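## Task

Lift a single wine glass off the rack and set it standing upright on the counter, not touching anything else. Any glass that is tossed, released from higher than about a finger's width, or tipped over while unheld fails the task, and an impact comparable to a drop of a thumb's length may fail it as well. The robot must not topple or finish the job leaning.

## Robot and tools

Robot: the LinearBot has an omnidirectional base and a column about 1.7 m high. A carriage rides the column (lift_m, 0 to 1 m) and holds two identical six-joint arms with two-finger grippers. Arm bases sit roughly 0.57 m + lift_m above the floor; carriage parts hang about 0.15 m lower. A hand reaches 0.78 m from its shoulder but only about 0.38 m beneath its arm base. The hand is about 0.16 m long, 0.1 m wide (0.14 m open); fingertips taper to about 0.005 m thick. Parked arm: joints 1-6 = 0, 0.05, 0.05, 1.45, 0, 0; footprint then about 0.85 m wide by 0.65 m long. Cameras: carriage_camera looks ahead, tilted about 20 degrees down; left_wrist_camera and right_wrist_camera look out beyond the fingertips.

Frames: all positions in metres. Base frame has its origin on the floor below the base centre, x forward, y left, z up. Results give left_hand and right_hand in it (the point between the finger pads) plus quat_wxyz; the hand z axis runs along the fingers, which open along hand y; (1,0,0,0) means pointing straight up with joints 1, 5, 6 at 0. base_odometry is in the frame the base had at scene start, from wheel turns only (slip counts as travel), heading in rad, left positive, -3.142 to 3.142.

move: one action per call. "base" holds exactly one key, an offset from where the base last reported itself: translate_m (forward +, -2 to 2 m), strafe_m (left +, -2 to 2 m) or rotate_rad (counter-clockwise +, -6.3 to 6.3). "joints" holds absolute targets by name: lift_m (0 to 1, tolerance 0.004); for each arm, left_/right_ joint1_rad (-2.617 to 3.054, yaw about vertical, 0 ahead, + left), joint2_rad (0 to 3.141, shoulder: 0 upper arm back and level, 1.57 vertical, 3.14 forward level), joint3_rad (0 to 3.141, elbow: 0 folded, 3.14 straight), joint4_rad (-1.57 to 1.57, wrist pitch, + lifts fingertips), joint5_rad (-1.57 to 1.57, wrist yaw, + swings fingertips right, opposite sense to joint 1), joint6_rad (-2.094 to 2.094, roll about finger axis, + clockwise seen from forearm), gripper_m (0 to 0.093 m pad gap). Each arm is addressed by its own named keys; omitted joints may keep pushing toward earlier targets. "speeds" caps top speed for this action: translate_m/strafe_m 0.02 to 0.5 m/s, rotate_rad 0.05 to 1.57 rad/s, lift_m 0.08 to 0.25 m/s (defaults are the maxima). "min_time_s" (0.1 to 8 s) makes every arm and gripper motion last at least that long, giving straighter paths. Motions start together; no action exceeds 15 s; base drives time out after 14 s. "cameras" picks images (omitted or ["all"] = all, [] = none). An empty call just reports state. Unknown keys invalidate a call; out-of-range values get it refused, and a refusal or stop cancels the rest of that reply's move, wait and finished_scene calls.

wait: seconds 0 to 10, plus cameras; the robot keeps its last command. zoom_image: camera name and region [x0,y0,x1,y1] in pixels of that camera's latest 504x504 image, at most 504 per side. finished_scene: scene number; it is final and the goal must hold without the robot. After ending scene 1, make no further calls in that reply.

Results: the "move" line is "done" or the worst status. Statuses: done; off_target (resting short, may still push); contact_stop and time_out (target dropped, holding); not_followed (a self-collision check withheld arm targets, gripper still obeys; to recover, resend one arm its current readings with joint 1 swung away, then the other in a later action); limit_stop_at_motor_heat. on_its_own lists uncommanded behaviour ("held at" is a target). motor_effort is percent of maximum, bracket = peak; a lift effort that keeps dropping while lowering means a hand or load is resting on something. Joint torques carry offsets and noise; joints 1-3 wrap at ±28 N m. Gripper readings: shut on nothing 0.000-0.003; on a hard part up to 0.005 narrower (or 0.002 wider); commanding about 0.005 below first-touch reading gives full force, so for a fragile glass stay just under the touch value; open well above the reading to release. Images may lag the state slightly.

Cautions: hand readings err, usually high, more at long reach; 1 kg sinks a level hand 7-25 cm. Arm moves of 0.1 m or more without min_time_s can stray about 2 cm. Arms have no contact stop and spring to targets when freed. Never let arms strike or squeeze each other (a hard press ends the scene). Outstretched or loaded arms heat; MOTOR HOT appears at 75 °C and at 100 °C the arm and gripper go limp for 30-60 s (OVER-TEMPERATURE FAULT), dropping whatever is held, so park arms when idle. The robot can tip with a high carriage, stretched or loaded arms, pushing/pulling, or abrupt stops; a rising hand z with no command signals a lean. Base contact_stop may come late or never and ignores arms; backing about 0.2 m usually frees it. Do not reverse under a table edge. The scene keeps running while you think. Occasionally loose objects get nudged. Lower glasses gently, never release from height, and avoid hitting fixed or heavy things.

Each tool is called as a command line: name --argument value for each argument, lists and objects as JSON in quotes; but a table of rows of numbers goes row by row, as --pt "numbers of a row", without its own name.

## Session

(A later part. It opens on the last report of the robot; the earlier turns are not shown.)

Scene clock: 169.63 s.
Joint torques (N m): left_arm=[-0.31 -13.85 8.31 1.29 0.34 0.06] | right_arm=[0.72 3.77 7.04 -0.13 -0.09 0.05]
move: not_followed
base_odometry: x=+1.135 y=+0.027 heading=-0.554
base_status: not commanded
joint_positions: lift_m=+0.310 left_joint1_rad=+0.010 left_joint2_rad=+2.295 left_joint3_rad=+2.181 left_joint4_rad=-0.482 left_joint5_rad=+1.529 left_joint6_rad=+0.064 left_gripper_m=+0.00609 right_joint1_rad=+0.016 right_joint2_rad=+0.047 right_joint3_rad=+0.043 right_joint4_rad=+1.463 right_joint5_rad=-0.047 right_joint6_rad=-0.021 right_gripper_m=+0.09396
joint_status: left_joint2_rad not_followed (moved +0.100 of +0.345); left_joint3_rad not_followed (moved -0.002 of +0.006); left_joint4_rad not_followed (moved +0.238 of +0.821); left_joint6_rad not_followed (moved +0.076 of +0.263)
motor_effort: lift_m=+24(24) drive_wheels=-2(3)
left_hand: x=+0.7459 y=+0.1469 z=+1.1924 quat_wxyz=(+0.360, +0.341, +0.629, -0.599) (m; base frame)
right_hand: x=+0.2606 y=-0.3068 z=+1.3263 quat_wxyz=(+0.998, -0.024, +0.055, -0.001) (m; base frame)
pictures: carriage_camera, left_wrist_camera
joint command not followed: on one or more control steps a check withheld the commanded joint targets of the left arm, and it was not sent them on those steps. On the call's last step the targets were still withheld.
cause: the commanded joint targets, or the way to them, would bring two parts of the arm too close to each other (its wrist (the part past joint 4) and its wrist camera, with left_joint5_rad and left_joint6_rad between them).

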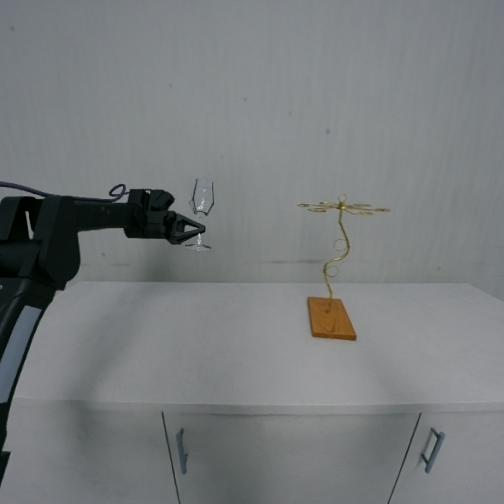

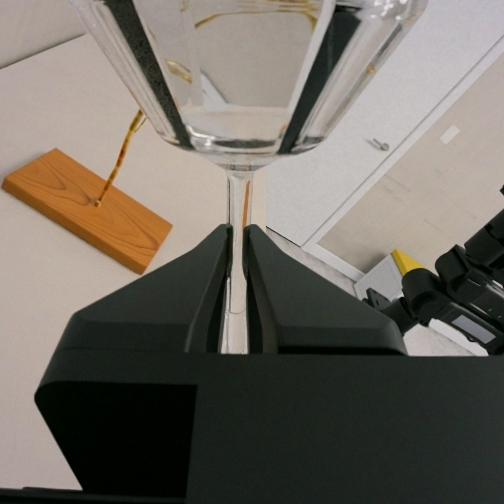

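move --joints '{"left_joint1_rad": 0.01, "left_joint2_rad": 2.54, "left_joint3_rad": 2.19, "left_joint4_rad": 0.31, "left_joint5_rad": 1.57, "left_joint6_rad": 0.02}' --min_time_s 4 --cameras '["carriage_camera", "left_wrist_camera"]'

zoom_image --camera "carriage_camera" --region '[90, 180, 290, 380]'

Scene clock: 175.40 s.
Joint torques (N m): left_arm=[-0.31 -14.3 9.01 1.5 0.18 -0.02] | right_arm=[0.65 3.69 7.02 -0.12 -0.06 0.04]
move: done
base_odometry: x=+1.135 y=+0.027 heading=-0.554
base_status: not commanded
joint_positions: lift_m=+0.310 left_joint1_rad=+0.010 left_joint2_rad=+2.528 left_joint3_rad=+2.181 left_joint4_rad=+0.290 left_joint5_rad=+1.539 left_joint6_rad=+0.030 left_gripper_m=+0.00609 right_joint1_rad=+0.016 right_joint2_rad=+0.047 right_joint3_rad=+0.043 right_joint4_rad=+1.463 right_joint5_rad=-0.047 right_joint6_rad=-0.021 right_gripper_m=+0.09396
joint_status: all done
joint sent to its limit — left_joint5_rad, upper limit.
motor_effort: lift_m=+24(24) drive_wheels=-3(3)
left_hand: x=+0.7995 y=+0.1474 z=+1.1291 quat_wxyz=(+0.503, +0.483, +0.518, -0.496) (m; base frame)
right_hand: x=+0.2606 y=-0.3068 z=+1.3263 quat_wxyz=(+0.998, -0.024, +0.055, -0.001) (m; base frame)
pictures: carriage_camera, left_wrist_camera
held back during your reply time (left arm), on 44 control steps: two parts of the arm were too close to each other, or the arm's last command would have brought them too close.
led back after a hold (left arm): the arm was led back toward your command in small steps, so it may still be short of it.
joint command not followed: on one or more control steps a check withheld the commanded joint targets of the left arm, and it was not sent them on those steps.
cause: the commanded joint targets, or the way to them, would bring two parts of the arm too close to each other (its wrist (the part past joint 4) and its wrist camera, with left_joint5_rad and left_joint6_rad between them).

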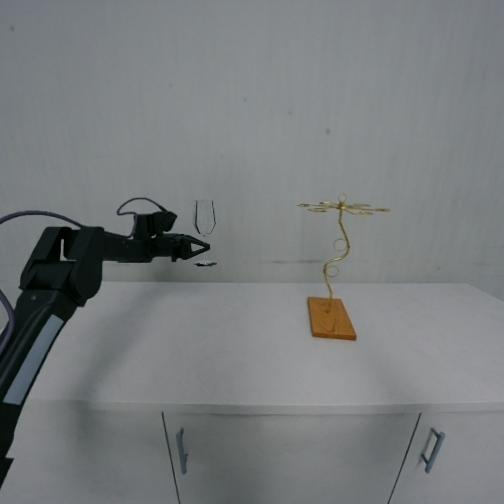

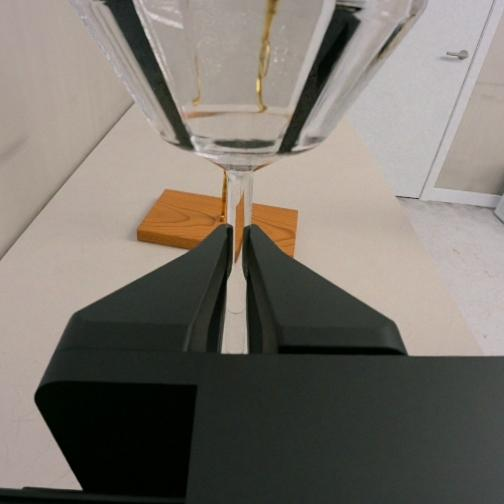

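Scaled by 2.520 from the camera's 504x504 image, which has a finer 720x720 frame.

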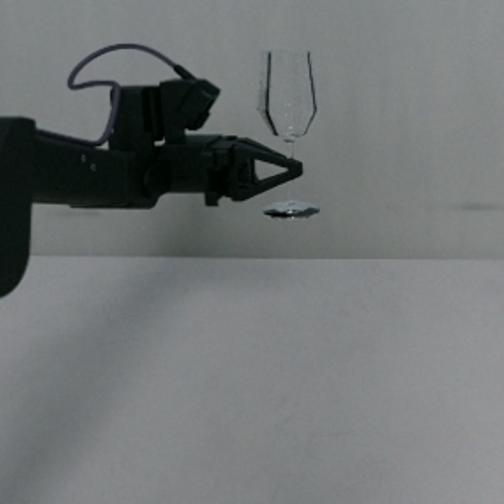

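move --joints '{"lift_m": 0.19}' --speeds '{"lift_m": 0.1}' --cameras '["carriage_camera", "left_wrist_camera"]'

zoom_image --camera "carriage_camera" --region '[90, 180, 290, 380]'

Scene clock: 178.77 s.
Joint torques (N m): left_arm=[-0.29 -14.87 9.06 1.44 0.16 0] | right_arm=[0.7 3.73 7.1 -0.15 -0.08 0.04]
move: done
base_odometry: x=+1.135 y=+0.027 heading=-0.554
base_status: not commanded
joint_positions: lift_m=+0.190 left_joint1_rad=+0.010 left_joint2_rad=+2.533 left_joint3_rad=+2.181 left_joint4_rad=+0.298 left_joint5_rad=+1.542 left_joint6_rad=+0.029 left_gripper_m=+0.00609 right_joint1_rad=+0.016 right_joint2_rad=+0.047 right_joint3_rad=+0.043 right_joint4_rad=+1.463 right_joint5_rad=-0.047 right_joint6_rad=-0.021 right_gripper_m=+0.09396
joint_status: all done
motor_effort: lift_m=+21(21) drive_wheels=+0(3)
left_hand: x=+0.7997 y=+0.1474 z=+1.0072 quat_wxyz=(+0.503, +0.484, +0.516, -0.496) (m; base frame)
right_hand: x=+0.2606 y=-0.3068 z=+1.2067 quat_wxyz=(+0.998, -0.024, +0.055, -0.001) (m; base frame)
pictures: carriage_camera, left_wrist_camera

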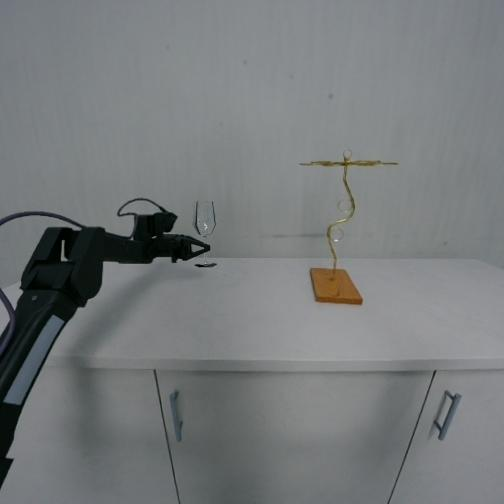

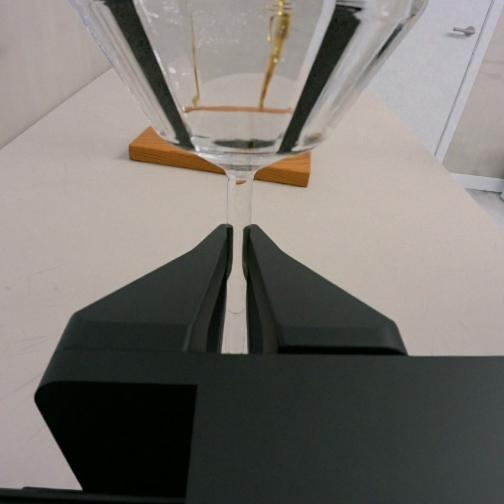

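Scaled by 2.520 from the camera's 504x504 image, which has a finer 720x720 frame.

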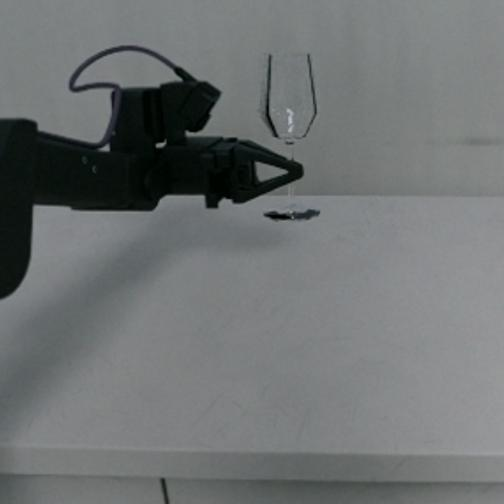

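move --joints '{"lift_m": 0.14}' --speeds '{"lift_m": 0.08}' --cameras '["carriage_camera", "left_wrist_camera"]'

zoom_image --camera "carriage_camera" --region '[120, 180, 280, 340]'

Scene clock: 181.77 s.
Joint torques (N m): left_arm=[-0.43 -15.09 9.07 1.44 0.2 -0.04] | right_arm=[0.66 3.74 7.13 -0.12 -0.08 0.06]
move: done
base_odometry: x=+1.135 y=+0.027 heading=-0.554
base_status: not commanded
joint_positions: lift_m=+0.140 left_joint1_rad=+0.010 left_joint2_rad=+2.535 left_joint3_rad=+2.181 left_joint4_rad=+0.298 left_joint5_rad=+1.542 left_joint6_rad=+0.028 left_gripper_m=+0.00609 right_joint1_rad=+0.016 right_joint2_rad=+0.047 right_joint3_rad=+0.043 right_joint4_rad=+1.463 right_joint5_rad=-0.047 right_joint6_rad=-0.021 right_gripper_m=+0.09396
joint_status: all done
motor_effort: lift_m=+20(22) drive_wheels=-2(3)
left_hand: x=+0.7998 y=+0.1474 z=+0.9562 quat_wxyz=(+0.502, +0.483, +0.517, -0.497) (m; base frame)
right_hand: x=+0.2606 y=-0.3068 z=+1.1568 quat_wxyz=(+0.998, -0.024, +0.055, -0.001) (m; base frame)
pictures: carriage_camera, left_wrist_camera

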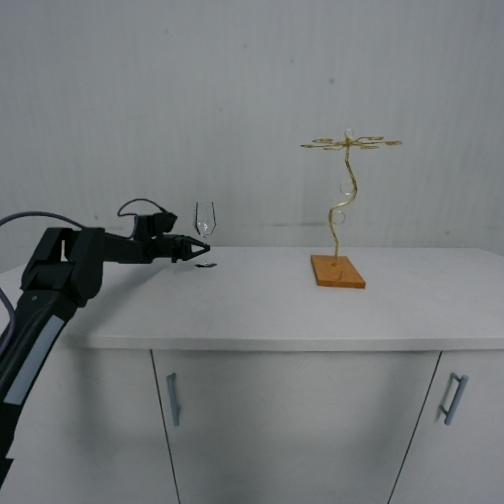

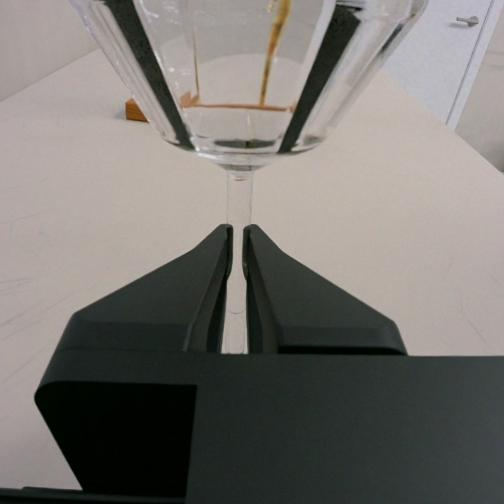

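Scaled by 3.150 from the camera's 504x504 image, which has a finer 720x720 frame.

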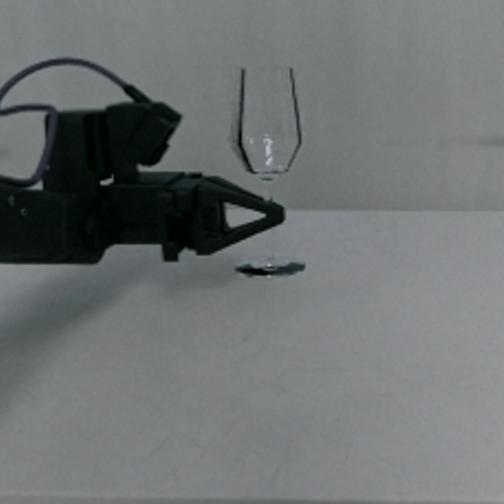

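move --joints '{"lift_m": 0.12}' --speeds '{"lift_m": 0.08}' --cameras '["carriage_camera"]'

zoom_image --camera "carriage_camera" --region '[140, 200, 260, 320]'

Scene clock: 183.20 s.
Joint torques (N m): left_arm=[-0.39 -14.9 9.17 1.48 0.13 -0.03] | right_arm=[0.7 3.78 6.95 -0.16 -0.07 0.05]
move: done
base_odometry: x=+1.135 y=+0.027 heading=-0.554
base_status: not commanded
joint_positions: lift_m=+0.120 left_joint1_rad=+0.010 left_joint2_rad=+2.536 left_joint3_rad=+2.181 left_joint4_rad=+0.298 left_joint5_rad=+1.543 left_joint6_rad=+0.028 left_gripper_m=+0.00609 right_joint1_rad=+0.016 right_joint2_rad=+0.047 right_joint3_rad=+0.043 right_joint4_rad=+1.463 right_joint5_rad=-0.047 right_joint6_rad=-0.021 right_gripper_m=+0.09396
joint_status: all done
motor_effort: lift_m=+21(21) drive_wheels=+0(2)
left_hand: x=+0.7998 y=+0.1474 z=+0.9358 quat_wxyz=(+0.502, +0.483, +0.517, -0.497) (m; base frame)
right_hand: x=+0.2606 y=-0.3068 z=+1.1367 quat_wxyz=(+0.998, -0.024, +0.055, -0.001) (m; base frame)
pictures: carriage_camera

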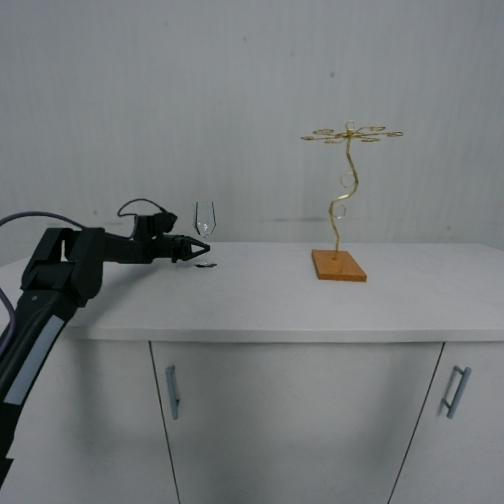

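Scaled by 4.200 from the camera's 504x504 image, which has a finer 720x720 frame.

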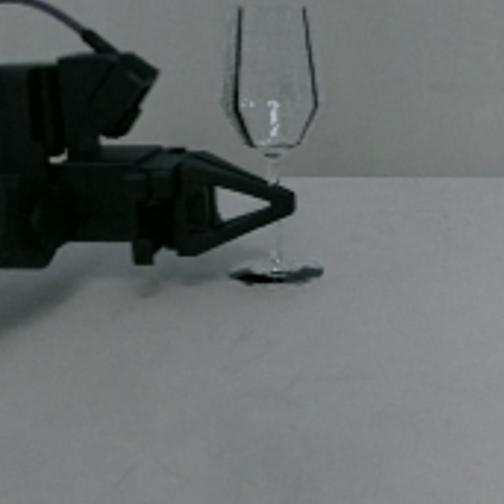

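move --joints '{"lift_m": 0.11}' --speeds '{"lift_m": 0.08}' --cameras '["carriage_camera"]'

zoom_image --camera "carriage_camera" --region '[170, 230, 240, 300]'

move --joints '{"lift_m": 0.102}' --speeds '{"lift_m": 0.08}' --cameras '["carriage_camera"]'

zoom_image --camera "carriage_camera" --region '[170, 230, 240, 300]'

Scene clock: 184.80 s.
Joint torques (N m): left_arm=[-0.13 -15.16 9.09 1.34 0.1 -0.02] | right_arm=[0.65 3.69 7.08 -0.1 -0.08 0.05]
move: done
base_odometry: x=+1.135 y=+0.027 heading=-0.554
base_status: not commanded
joint_positions: lift_m=+0.110 left_joint1_rad=+0.010 left_joint2_rad=+2.536 left_joint3_rad=+2.181 left_joint4_rad=+0.308 left_joint5_rad=+1.545 left_joint6_rad=+0.030 left_gripper_m=+0.00609 right_joint1_rad=+0.016 right_joint2_rad=+0.047 right_joint3_rad=+0.043 right_joint4_rad=+1.463 right_joint5_rad=-0.047 right_joint6_rad=-0.021 right_gripper_m=+0.09396
joint_status: all done
motor_effort: lift_m=+20(21) drive_wheels=-2(3)
left_hand: x=+0.7995 y=+0.1474 z=+0.9267 quat_wxyz=(+0.504, +0.487, +0.513, -0.495) (m; base frame)
right_hand: x=+0.2607 y=-0.3068 z=+1.1268 quat_wxyz=(+0.998, -0.024, +0.055, -0.001) (m; base frame)
pictures: carriage_camera

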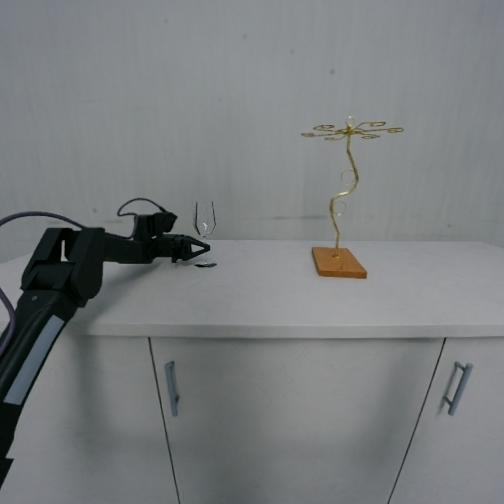

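Scaled by 7.200 from the camera's 504x504 image, which has a finer 720x720 frame.

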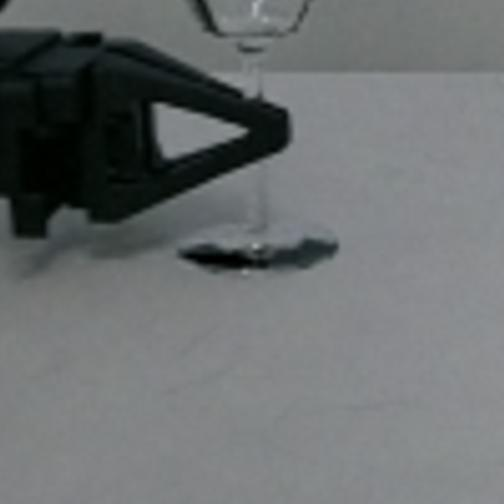

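Scene clock: 185.27 s.
Joint torques (N m): left_arm=[-0.32 -14.94 8.42 1.05 0.06 -0.04] | right_arm=[0.72 3.73 7.08 -0.14 -0.08 0.04]
move: done
base_odometry: x=+1.135 y=+0.027 heading=-0.554
base_status: not commanded
joint_positions: lift_m=+0.102 left_joint1_rad=+0.010 left_joint2_rad=+2.536 left_joint3_rad=+2.189 left_joint4_rad=+0.335 left_joint5_rad=+1.549 left_joint6_rad=+0.030 left_gripper_m=+0.00609 right_joint1_rad=+0.016 right_joint2_rad=+0.047 right_joint3_rad=+0.043 right_joint4_rad=+1.463 right_joint5_rad=-0.047 right_joint6_rad=-0.021 right_gripper_m=+0.09396
joint_status: all done
motor_effort: lift_m=+19(21) drive_wheels=-2(2)
left_hand: x=+0.7990 y=+0.1474 z=+0.9234 quat_wxyz=(+0.512, +0.496, +0.504, -0.488) (m; base frame)
right_hand: x=+0.2607 y=-0.3068 z=+1.1189 quat_wxyz=(+0.998, -0.024, +0.055, -0.001) (m; base frame)
pictures: carriage_camera

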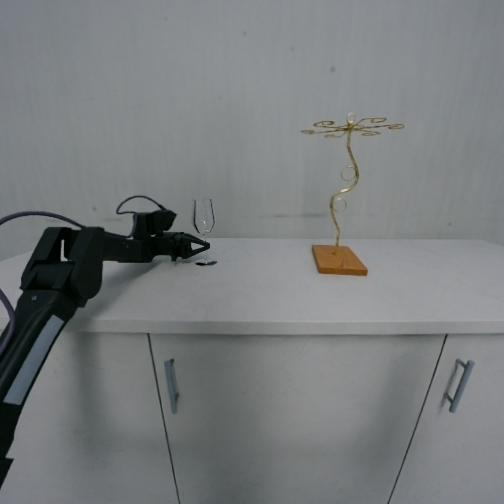

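Scaled by 7.200 from the camera's 504x504 image, which has a finer 720x720 frame.

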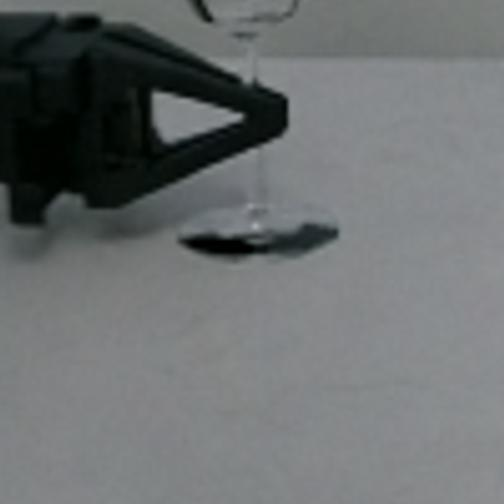

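move --joints '{"lift_m": 0.107, "left_joint4_rad": 0.345}' --speeds '{"lift_m": 0.08}' --min_time_s 1 --cameras '["carriage_camera", "left_wrist_camera"]'

zoom_image --camera "carriage_camera" --region '[170, 190, 250, 270]'

Scene clock: 191.43 s.
Joint torques (N m): left_arm=[-0.2 -14.9 8.35 1.52 0.05 -0.04] | right_arm=[0.61 3.73 7.06 -0.13 -0.09 0.07]
move: done
base_odometry: x=+1.135 y=+0.027 heading=-0.554
base_status: not commanded
joint_positions: lift_m=+0.107 left_joint1_rad=+0.010 left_joint2_rad=+2.536 left_joint3_rad=+2.189 left_joint4_rad=+0.325 left_joint5_rad=+1.549 left_joint6_rad=+0.029 left_gripper_m=+0.00609 right_joint1_rad=+0.016 right_joint2_rad=+0.047 right_joint3_rad=+0.043 right_joint4_rad=+1.463 right_joint5_rad=-0.047 right_joint6_rad=-0.021 right_gripper_m=+0.09396
joint_status: all done
motor_effort: lift_m=+24(28) drive_wheels=-2(2)
left_hand: x=+0.7990 y=+0.1474 z=+0.9270 quat_wxyz=(+0.509, +0.494, +0.506, -0.490) (m; base frame)
right_hand: x=+0.2607 y=-0.3068 z=+1.1233 quat_wxyz=(+0.998, -0.024, +0.055, -0.001) (m; base frame)
pictures: carriage_camera, left_wrist_camera

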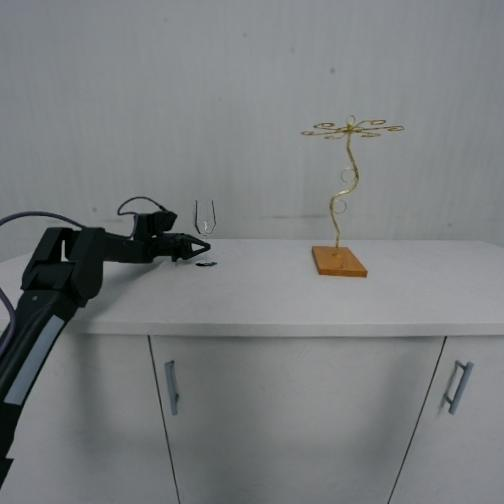

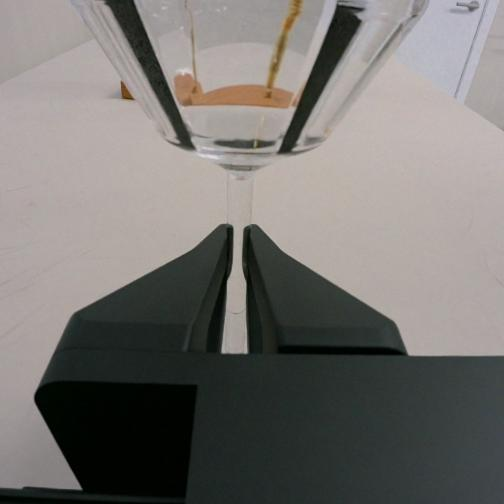

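Scaled by 6.300 from the camera's 504x504 image, which has a finer 720x720 frame.

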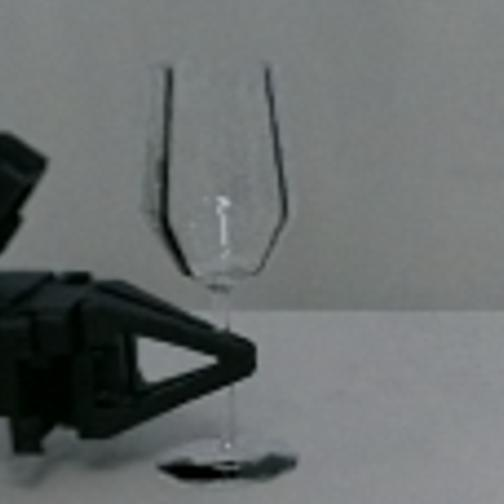

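move --joints '{"lift_m": 0.104}' --speeds '{"lift_m": 0.08}' --cameras '[]'

move --joints '{"left_gripper_m": 0.014}' --min_time_s 2.5 --cameras '["carriage_camera", "left_wrist_camera"]'

zoom_image --camera "carriage_camera" --region '[170, 190, 250, 270]'

Scene clock: 194.07 s.
Joint torques (N m): left_arm=[-0.32 -15.06 8.31 1.33 0.04 -0.05] | right_arm=[0.7 3.71 7.04 -0.12 -0.07 0.06]
move: done
MOTOR HOT: joint 2 (shoulder) of the left arm reports 75 °C; the controller stops that arm at 100 °C. To cool a motor, set the load down, stop pushing, or move to a pose that needs little force.
base_odometry: x=+1.135 y=+0.027 heading=-0.554
base_status: not commanded
joint_positions: lift_m=+0.104 left_joint1_rad=+0.010 left_joint2_rad=+2.536 left_joint3_rad=+2.189 left_joint4_rad=+0.338 left_joint5_rad=+1.549 left_joint6_rad=+0.029 left_gripper_m=+0.00609 right_joint1_rad=+0.016 right_joint2_rad=+0.047 right_joint3_rad=+0.043 right_joint4_rad=+1.463 right_joint5_rad=-0.047 right_joint6_rad=-0.021 right_gripper_m=+0.09396
joint_status: all done
motor_effort: lift_m=+20(21) drive_wheels=-2(2)
left_hand: x=+0.7990 y=+0.1474 z=+0.9256 quat_wxyz=(+0.513, +0.497, +0.503, -0.487) (m; base frame)
right_hand: x=+0.2607 y=-0.3068 z=+1.1208 quat_wxyz=(+0.998, -0.024, +0.055, -0.001) (m; base frame)
pictures: none
No camera images: "cameras" was empty.

Scene clock: 196.87 s.
Joint torques (N m): left_arm=[-0.32 -15.08 8.36 1.34 0.05 -0.04] | right_arm=[0.7 3.74 7.1 -0.11 -0.1 0.05]
move: done
MOTOR HOT: still on. Joint 2 (shoulder) of the left arm reports 77 °C.
base_odometry: x=+1.135 y=+0.027 heading=-0.554
base_status: not commanded
joint_positions: lift_m=+0.104 left_joint1_rad=+0.010 left_joint2_rad=+2.536 left_joint3_rad=+2.189 left_joint4_rad=+0.339 left_joint5_rad=+1.549 left_joint6_rad=+0.029 left_gripper_m=+0.01392 right_joint1_rad=+0.016 right_joint2_rad=+0.047 right_joint3_rad=+0.043 right_joint4_rad=+1.463 right_joint5_rad=-0.047 right_joint6_rad=-0.021 right_gripper_m=+0.09396
joint_status: all done
motor_effort: lift_m=+20(20) drive_wheels=-2(3)
left_hand: x=+0.7990 y=+0.1474 z=+0.9257 quat_wxyz=(+0.513, +0.497, +0.503, -0.487) (m; base frame)
right_hand: x=+0.2607 y=-0.3068 z=+1.1208 quat_wxyz=(+0.998, -0.024, +0.055, -0.001) (m; base frame)
pictures: carriage_camera, left_wrist_camera

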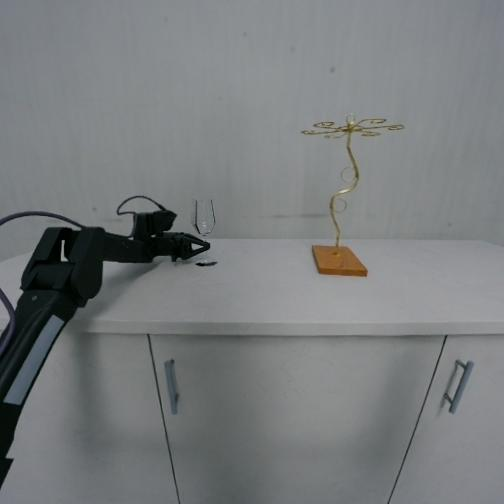

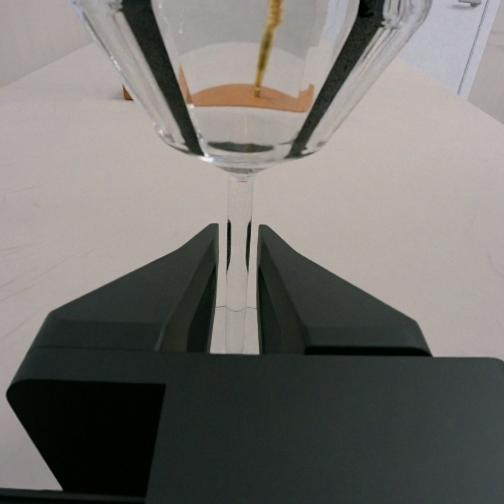

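Scaled by 6.300 from the camera's 504x504 image, which has a finer 720x720 frame.

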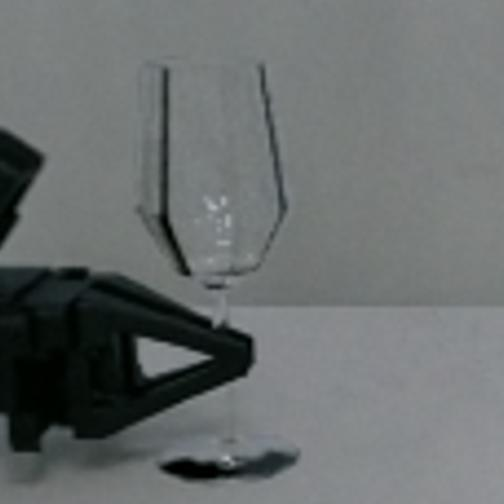

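move --joints '{"left_gripper_m": 0.06}' --min_time_s 2 --cameras '["left_wrist_camera"]'

move --base '{"strafe_m": 0.2}' --joints '{"lift_m": 0.112}' --speeds '{"strafe_m": 0.08, "lift_m": 0.08}' --cameras '["carriage_camera"]'

zoom_image --camera "carriage_camera" --region '[170, 160, 350, 340]'

Scene clock: 201.17 s.
Joint torques (N m): left_arm=[-0.21 -14.95 8.42 1.35 0.03 -0.07] | right_arm=[0.7 3.74 7.1 -0.13 -0.09 0.04]
move: done
MOTOR HOT: still on. Joint 2 (shoulder) of the left arm reports 78 °C.
base_odometry: x=+1.135 y=+0.027 heading=-0.554
base_status: not commanded
joint_positions: lift_m=+0.104 left_joint1_rad=+0.010 left_joint2_rad=+2.536 left_joint3_rad=+2.189 left_joint4_rad=+0.339 left_joint5_rad=+1.549 left_joint6_rad=+0.029 left_gripper_m=+0.05990 right_joint1_rad=+0.016 right_joint2_rad=+0.047 right_joint3_rad=+0.043 right_joint4_rad=+1.463 right_joint5_rad=-0.047 right_joint6_rad=-0.021 right_gripper_m=+0.09396
joint_status: all done
motor_effort: lift_m=+20(20) drive_wheels=-2(2)
left_hand: x=+0.7990 y=+0.1474 z=+0.9257 quat_wxyz=(+0.513, +0.497, +0.503, -0.487) (m; base frame)
right_hand: x=+0.2607 y=-0.3068 z=+1.1208 quat_wxyz=(+0.998, -0.024, +0.055, -0.001) (m; base frame)
pictures: left_wrist_camera

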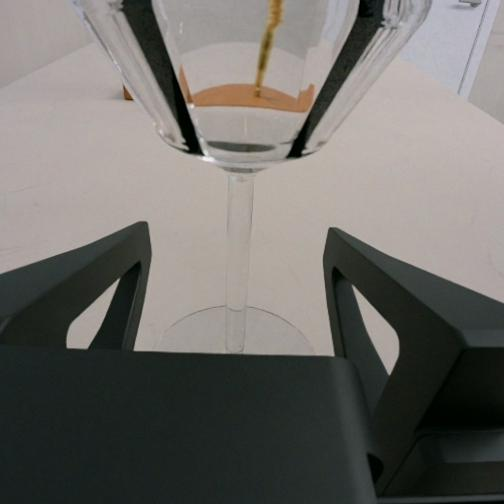

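Scene clock: 204.37 s.
Joint torques (N m): left_arm=[-0.31 -15.08 8.32 1.32 0.07 -0.05] | right_arm=[0.66 3.74 7.08 -0.11 -0.08 0.06]
move: done
MOTOR HOT: still on. Joint 2 (shoulder) of the left arm reports 79 °C.
base_odometry: x=+1.240 y=+0.197 heading=-0.554
base_status: done
joint_positions: lift_m=+0.112 left_joint1_rad=+0.011 left_joint2_rad=+2.536 left_joint3_rad=+2.189 left_joint4_rad=+0.347 left_joint5_rad=+1.549 left_joint6_rad=+0.029 left_gripper_m=+0.05990 right_joint1_rad=+0.016 right_joint2_rad=+0.047 right_joint3_rad=+0.043 right_joint4_rad=+1.463 right_joint5_rad=-0.047 right_joint6_rad=-0.021 right_gripper_m=+0.09396
joint_status: all done
motor_effort: lift_m=+24(29) drive_wheels=-1(5)
left_hand: x=+0.7991 y=+0.1476 z=+0.9338 quat_wxyz=(+0.515, +0.499, +0.501, -0.485) (m; base frame)
right_hand: x=+0.2606 y=-0.3068 z=+1.1284 quat_wxyz=(+0.998, -0.024, +0.055, -0.001) (m; base frame)
pictures: carriage_camera

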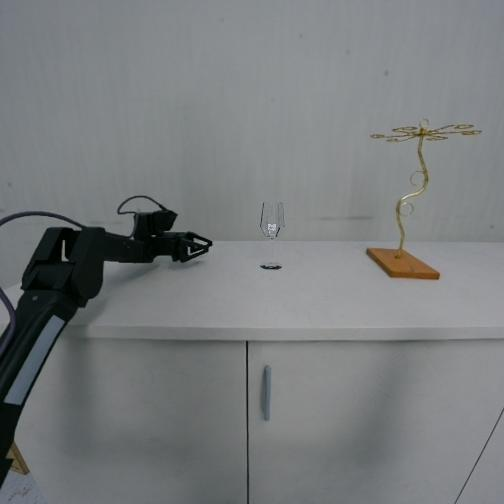

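Scaled by 2.800 from the camera's 504x504 image, which has a finer 720x720 frame.

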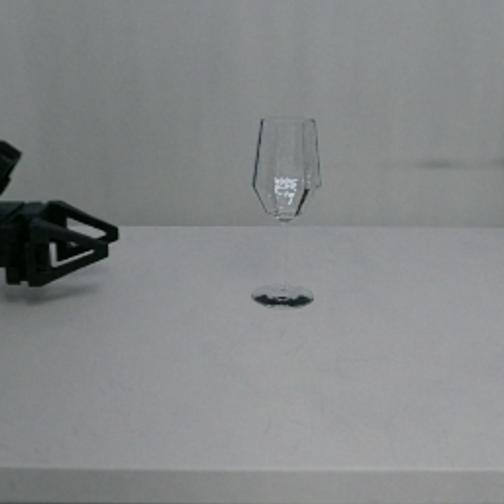

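move --base '{"translate_m": -0.4}' --joints '{"lift_m": 0.3}' --speeds '{"translate_m": 0.2}' --cameras '[]'

move --joints '{"left_joint1_rad": 0.0, "left_joint2_rad": 0.05, "left_joint3_rad": 0.05, "left_joint4_rad": 1.45, "left_joint5_rad": 0.0, "left_joint6_rad": 0.0, "left_gripper_m": 0.093}' --min_time_s 3 --cameras '["carriage_camera"]'

wait --seconds 10 --cameras '["carriage_camera"]'

Scene clock: 210.40 s.
Joint torques (N m): left_arm=[-0.53 -15.01 8.36 1.25 0.03 -0.05] | right_arm=[0.73 3.73 7.23 -0.04 -0.07 0.07]
move: done
MOTOR HOT: still on. Joint 2 (shoulder) of the left arm reports 81 °C.
base_odometry: x=+0.900 y=+0.408 heading=-0.554
base_status: done
joint_positions: lift_m=+0.300 left_joint1_rad=+0.011 left_joint2_rad=+2.537 left_joint3_rad=+2.188 left_joint4_rad=+0.348 left_joint5_rad=+1.549 left_joint6_rad=+0.029 left_gripper_m=+0.05990 right_joint1_rad=+0.016 right_joint2_rad=+0.047 right_joint3_rad=+0.043 right_joint4_rad=+1.463 right_joint5_rad=-0.047 right_joint6_rad=-0.021 right_gripper_m=+0.09396
joint_status: all done
motor_effort: lift_m=+24(29) drive_wheels=-1(5)
left_hand: x=+0.7992 y=+0.1476 z=+1.1211 quat_wxyz=(+0.515, +0.499, +0.501, -0.485) (m; base frame)
right_hand: x=+0.2607 y=-0.3068 z=+1.3164 quat_wxyz=(+0.998, -0.024, +0.055, -0.001) (m; base frame)
pictures: none
No camera images: "cameras" was empty.

Scene clock: 213.73 s.
Joint torques (N m): left_arm=[-1.09 3 5.67 -0.04 -0.13 -0.04] | right_arm=[0.76 3.74 7.06 -0.14 -0.07 0.05]
move: done
MOTOR HOT: still on. Joint 2 (shoulder) of the left arm reports 80 °C.
base_odometry: x=+0.900 y=+0.408 heading=-0.554
base_status: not commanded
joint_positions: lift_m=+0.300 left_joint1_rad=+0.010 left_joint2_rad=+0.062 left_joint3_rad=+0.058 left_joint4_rad=+1.440 left_joint5_rad=+0.013 left_joint6_rad=+0.010 left_gripper_m=+0.09290 right_joint1_rad=+0.016 right_joint2_rad=+0.047 right_joint3_rad=+0.043 right_joint4_rad=+1.463 right_joint5_rad=-0.047 right_joint6_rad=-0.021 right_gripper_m=+0.09396
joint_status: all done
motor_effort: lift_m=+23(24) drive_wheels=-1(2)
left_hand: x=+0.2668 y=+0.3136 z=+1.3198 quat_wxyz=(+0.998, +0.006, +0.067, +0.010) (m; base frame)
right_hand: x=+0.2607 y=-0.3068 z=+1.3164 quat_wxyz=(+0.998, -0.024, +0.055, -0.001) (m; base frame)
pictures: carriage_camera

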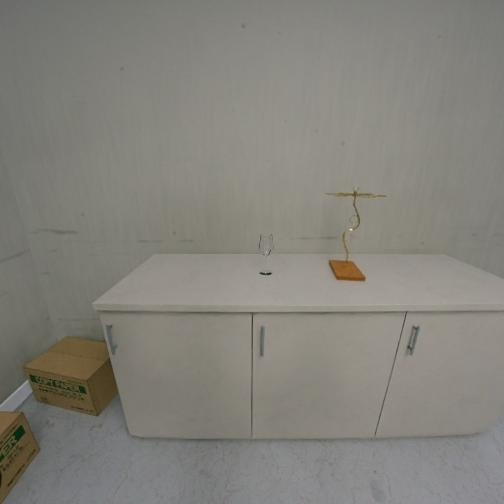

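Scene clock: 223.73 s.
Joint torques (N m): left_arm=[-0.92 2.97 5.9 -0.07 -0.12 -0.05] | right_arm=[0.7 3.71 7.1 -0.13 -0.08 0.03]
MOTOR HOT: cleared for the motors of the left arm.
base_odometry: x=+0.900 y=+0.408 heading=-0.554
base_status: not commanded
joint_positions: lift_m=+0.300 left_joint1_rad=+0.010 left_joint2_rad=+0.062 left_joint3_rad=+0.058 left_joint4_rad=+1.441 left_joint5_rad=+0.011 left_joint6_rad=+0.010 left_gripper_m=+0.09290 right_joint1_rad=+0.016 right_joint2_rad=+0.047 right_joint3_rad=+0.043 right_joint4_rad=+1.463 right_joint5_rad=-0.047 right_joint6_rad=-0.021 right_gripper_m=+0.09396
joint_status: all done
motor_effort: lift_m=+23(24) drive_wheels=-1(2)
left_hand: x=+0.2665 y=+0.3139 z=+1.3198 quat_wxyz=(+0.998, +0.005, +0.067, +0.009) (m; base frame)
right_hand: x=+0.2607 y=-0.3068 z=+1.3164 quat_wxyz=(+0.998, -0.024, +0.055, -0.001) (m; base frame)
wait: 10.00 s; at rest by 0.27 s
pictures: carriage_camera

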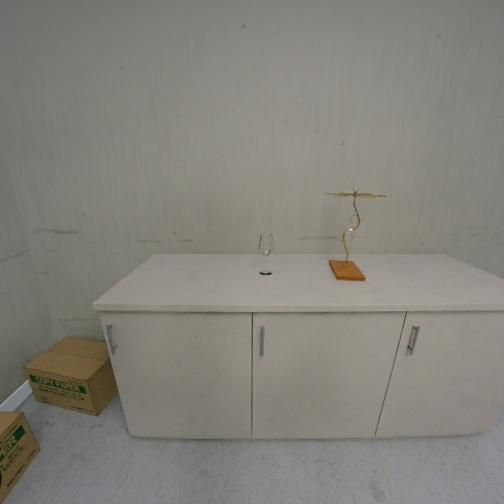

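wait --seconds 10 --cameras '[]'

wait --seconds 10 --cameras '[]'

wait --seconds 10 --cameras '[]'

wait --seconds 10 --cameras '[]'

wait --seconds 10 --cameras '[]'

wait --seconds 10 --cameras '[]'

finished_scene --scene 1

Scene clock: 235.37 s.
Joint torques (N m): left_arm=[-1.05 2.97 5.83 -0.03 -0.13 -0.06] | right_arm=[0.62 3.73 7.09 -0.11 -0.09 0.04]
base_odometry: x=+0.900 y=+0.408 heading=-0.554
base_status: not commanded
joint_positions: lift_m=+0.300 left_joint1_rad=+0.010 left_joint2_rad=+0.062 left_joint3_rad=+0.058 left_joint4_rad=+1.441 left_joint5_rad=+0.011 left_joint6_rad=+0.010 left_gripper_m=+0.09290 right_joint1_rad=+0.016 right_joint2_rad=+0.047 right_joint3_rad=+0.043 right_joint4_rad=+1.463 right_joint5_rad=-0.047 right_joint6_rad=-0.021 right_gripper_m=+0.09396
joint_status: all done
motor_effort: lift_m=+24(24) drive_wheels=-1(2)
left_hand: x=+0.2665 y=+0.3139 z=+1.3198 quat_wxyz=(+0.998, +0.005, +0.067, +0.009) (m; base frame)
right_hand: x=+0.2607 y=-0.3068 z=+1.3164 quat_wxyz=(+0.998, -0.024, +0.055, -0.001) (m; base frame)
wait: 10.00 s; at rest from the start
pictures: none
No camera images: "cameras" was empty.

Scene clock: 245.37 s.
Joint torques (N m): left_arm=[-0.99 2.97 5.78 -0.03 -0.12 -0.03] | right_arm=[0.62 3.78 7.09 -0.13 -0.07 0.05]
base_odometry: x=+0.900 y=+0.408 heading=-0.554
base_status: not commanded
joint_positions: lift_m=+0.300 left_joint1_rad=+0.010 left_joint2_rad=+0.062 left_joint3_rad=+0.058 left_joint4_rad=+1.441 left_joint5_rad=+0.011 left_joint6_rad=+0.010 left_gripper_m=+0.09290 right_joint1_rad=+0.016 right_joint2_rad=+0.047 right_joint3_rad=+0.043 right_joint4_rad=+1.463 right_joint5_rad=-0.047 right_joint6_rad=-0.021 right_gripper_m=+0.09396
joint_status: all done
motor_effort: lift_m=+23(24) drive_wheels=-1(2)
left_hand: x=+0.2665 y=+0.3139 z=+1.3198 quat_wxyz=(+0.998, +0.005, +0.067, +0.009) (m; base frame)
right_hand: x=+0.2607 y=-0.3068 z=+1.3164 quat_wxyz=(+0.998, -0.024, +0.055, -0.001) (m; base frame)
wait: 10.00 s; at rest by 0.27 s
pictures: none
No camera images: "cameras" was empty.

Scene clock: 255.37 s.
Joint torques (N m): left_arm=[-0.9 3.06 5.7 -0.06 -0.15 -0.03] | right_arm=[0.62 3.75 7.05 -0.11 -0.07 0.05]
base_odometry: x=+0.900 y=+0.408 heading=-0.554
base_status: not commanded
joint_positions: lift_m=+0.300 left_joint1_rad=+0.010 left_joint2_rad=+0.062 left_joint3_rad=+0.058 left_joint4_rad=+1.441 left_joint5_rad=+0.011 left_joint6_rad=+0.010 left_gripper_m=+0.09290 right_joint1_rad=+0.016 right_joint2_rad=+0.047 right_joint3_rad=+0.043 right_joint4_rad=+1.463 right_joint5_rad=-0.047 right_joint6_rad=-0.021 right_gripper_m=+0.09396
joint_status: all done
motor_effort: lift_m=+23(24) drive_wheels=-1(2)
left_hand: x=+0.2665 y=+0.3139 z=+1.3198 quat_wxyz=(+0.998, +0.005, +0.067, +0.009) (m; base frame)
right_hand: x=+0.2607 y=-0.3068 z=+1.3164 quat_wxyz=(+0.998, -0.024, +0.055, -0.001) (m; base frame)
wait: 10.00 s; at rest by 0.27 s
pictures: none
No camera images: "cameras" was empty.

Scene clock: 265.37 s.
Joint torques (N m): left_arm=[-1.02 2.91 5.72 -0.04 -0.15 -0.03] | right_arm=[0.65 3.73 7.09 -0.13 -0.09 0.05]
base_odometry: x=+0.900 y=+0.408 heading=-0.554
base_status: not commanded
joint_positions: lift_m=+0.300 left_joint1_rad=+0.010 left_joint2_rad=+0.062 left_joint3_rad=+0.058 left_joint4_rad=+1.441 left_joint5_rad=+0.011 left_joint6_rad=+0.009 left_gripper_m=+0.09290 right_joint1_rad=+0.016 right_joint2_rad=+0.047 right_joint3_rad=+0.043 right_joint4_rad=+1.463 right_joint5_rad=-0.047 right_joint6_rad=-0.021 right_gripper_m=+0.09396
joint_status: all done
motor_effort: lift_m=+24(24) drive_wheels=-1(2)
left_hand: x=+0.2665 y=+0.3139 z=+1.3198 quat_wxyz=(+0.998, +0.005, +0.067, +0.009) (m; base frame)
right_hand: x=+0.2607 y=-0.3068 z=+1.3164 quat_wxyz=(+0.998, -0.024, +0.055, -0.001) (m; base frame)
wait: 10.00 s; at rest by 0.27 s
pictures: none
No camera images: "cameras" was empty.

Scene clock: 275.37 s.
Joint torques (N m): left_arm=[-1.02 3.03 5.78 -0.02 -0.16 -0.05] | right_arm=[0.66 3.75 7.08 -0.12 -0.08 0.03]
base_odometry: x=+0.900 y=+0.408 heading=-0.554
base_status: not commanded
joint_positions: lift_m=+0.300 left_joint1_rad=+0.010 left_joint2_rad=+0.062 left_joint3_rad=+0.058 left_joint4_rad=+1.441 left_joint5_rad=+0.011 left_joint6_rad=+0.009 left_gripper_m=+0.09290 right_joint1_rad=+0.016 right_joint2_rad=+0.047 right_joint3_rad=+0.043 right_joint4_rad=+1.463 right_joint5_rad=-0.047 right_joint6_rad=-0.021 right_gripper_m=+0.09396
joint_status: all done
motor_effort: lift_m=+23(24) drive_wheels=-1(2)
left_hand: x=+0.2665 y=+0.3139 z=+1.3198 quat_wxyz=(+0.998, +0.005, +0.067, +0.009) (m; base frame)
right_hand: x=+0.2607 y=-0.3068 z=+1.3164 quat_wxyz=(+0.998, -0.024, +0.055, -0.001) (m; base frame)
wait: 10.00 s; at rest by 0.27 s
pictures: none
No camera images: "cameras" was empty.

Scene clock: 285.37 s.
Joint torques (N m): left_arm=[-1.13 2.99 5.81 -0.08 -0.12 -0.06] | right_arm=[0.68 3.75 7.05 -0.13 -0.09 0.06]
base_odometry: x=+0.900 y=+0.408 heading=-0.554
base_status: not commanded
joint_positions: lift_m=+0.300 left_joint1_rad=+0.010 left_joint2_rad=+0.062 left_joint3_rad=+0.058 left_joint4_rad=+1.441 left_joint5_rad=+0.011 left_joint6_rad=+0.009 left_gripper_m=+0.09290 right_joint1_rad=+0.016 right_joint2_rad=+0.047 right_joint3_rad=+0.043 right_joint4_rad=+1.463 right_joint5_rad=-0.047 right_joint6_rad=-0.021 right_gripper_m=+0.09396
joint_status: all done
motor_effort: lift_m=+24(24) drive_wheels=-1(2)
left_hand: x=+0.2665 y=+0.3139 z=+1.3198 quat_wxyz=(+0.998, +0.005, +0.067, +0.009) (m; base frame)
right_hand: x=+0.2607 y=-0.3068 z=+1.3164 quat_wxyz=(+0.998, -0.024, +0.055, -0.001) (m; base frame)
wait: 10.00 s; at rest by 0.27 s
pictures: none
No camera images: "cameras" was empty.

The scene is finished: the task was done.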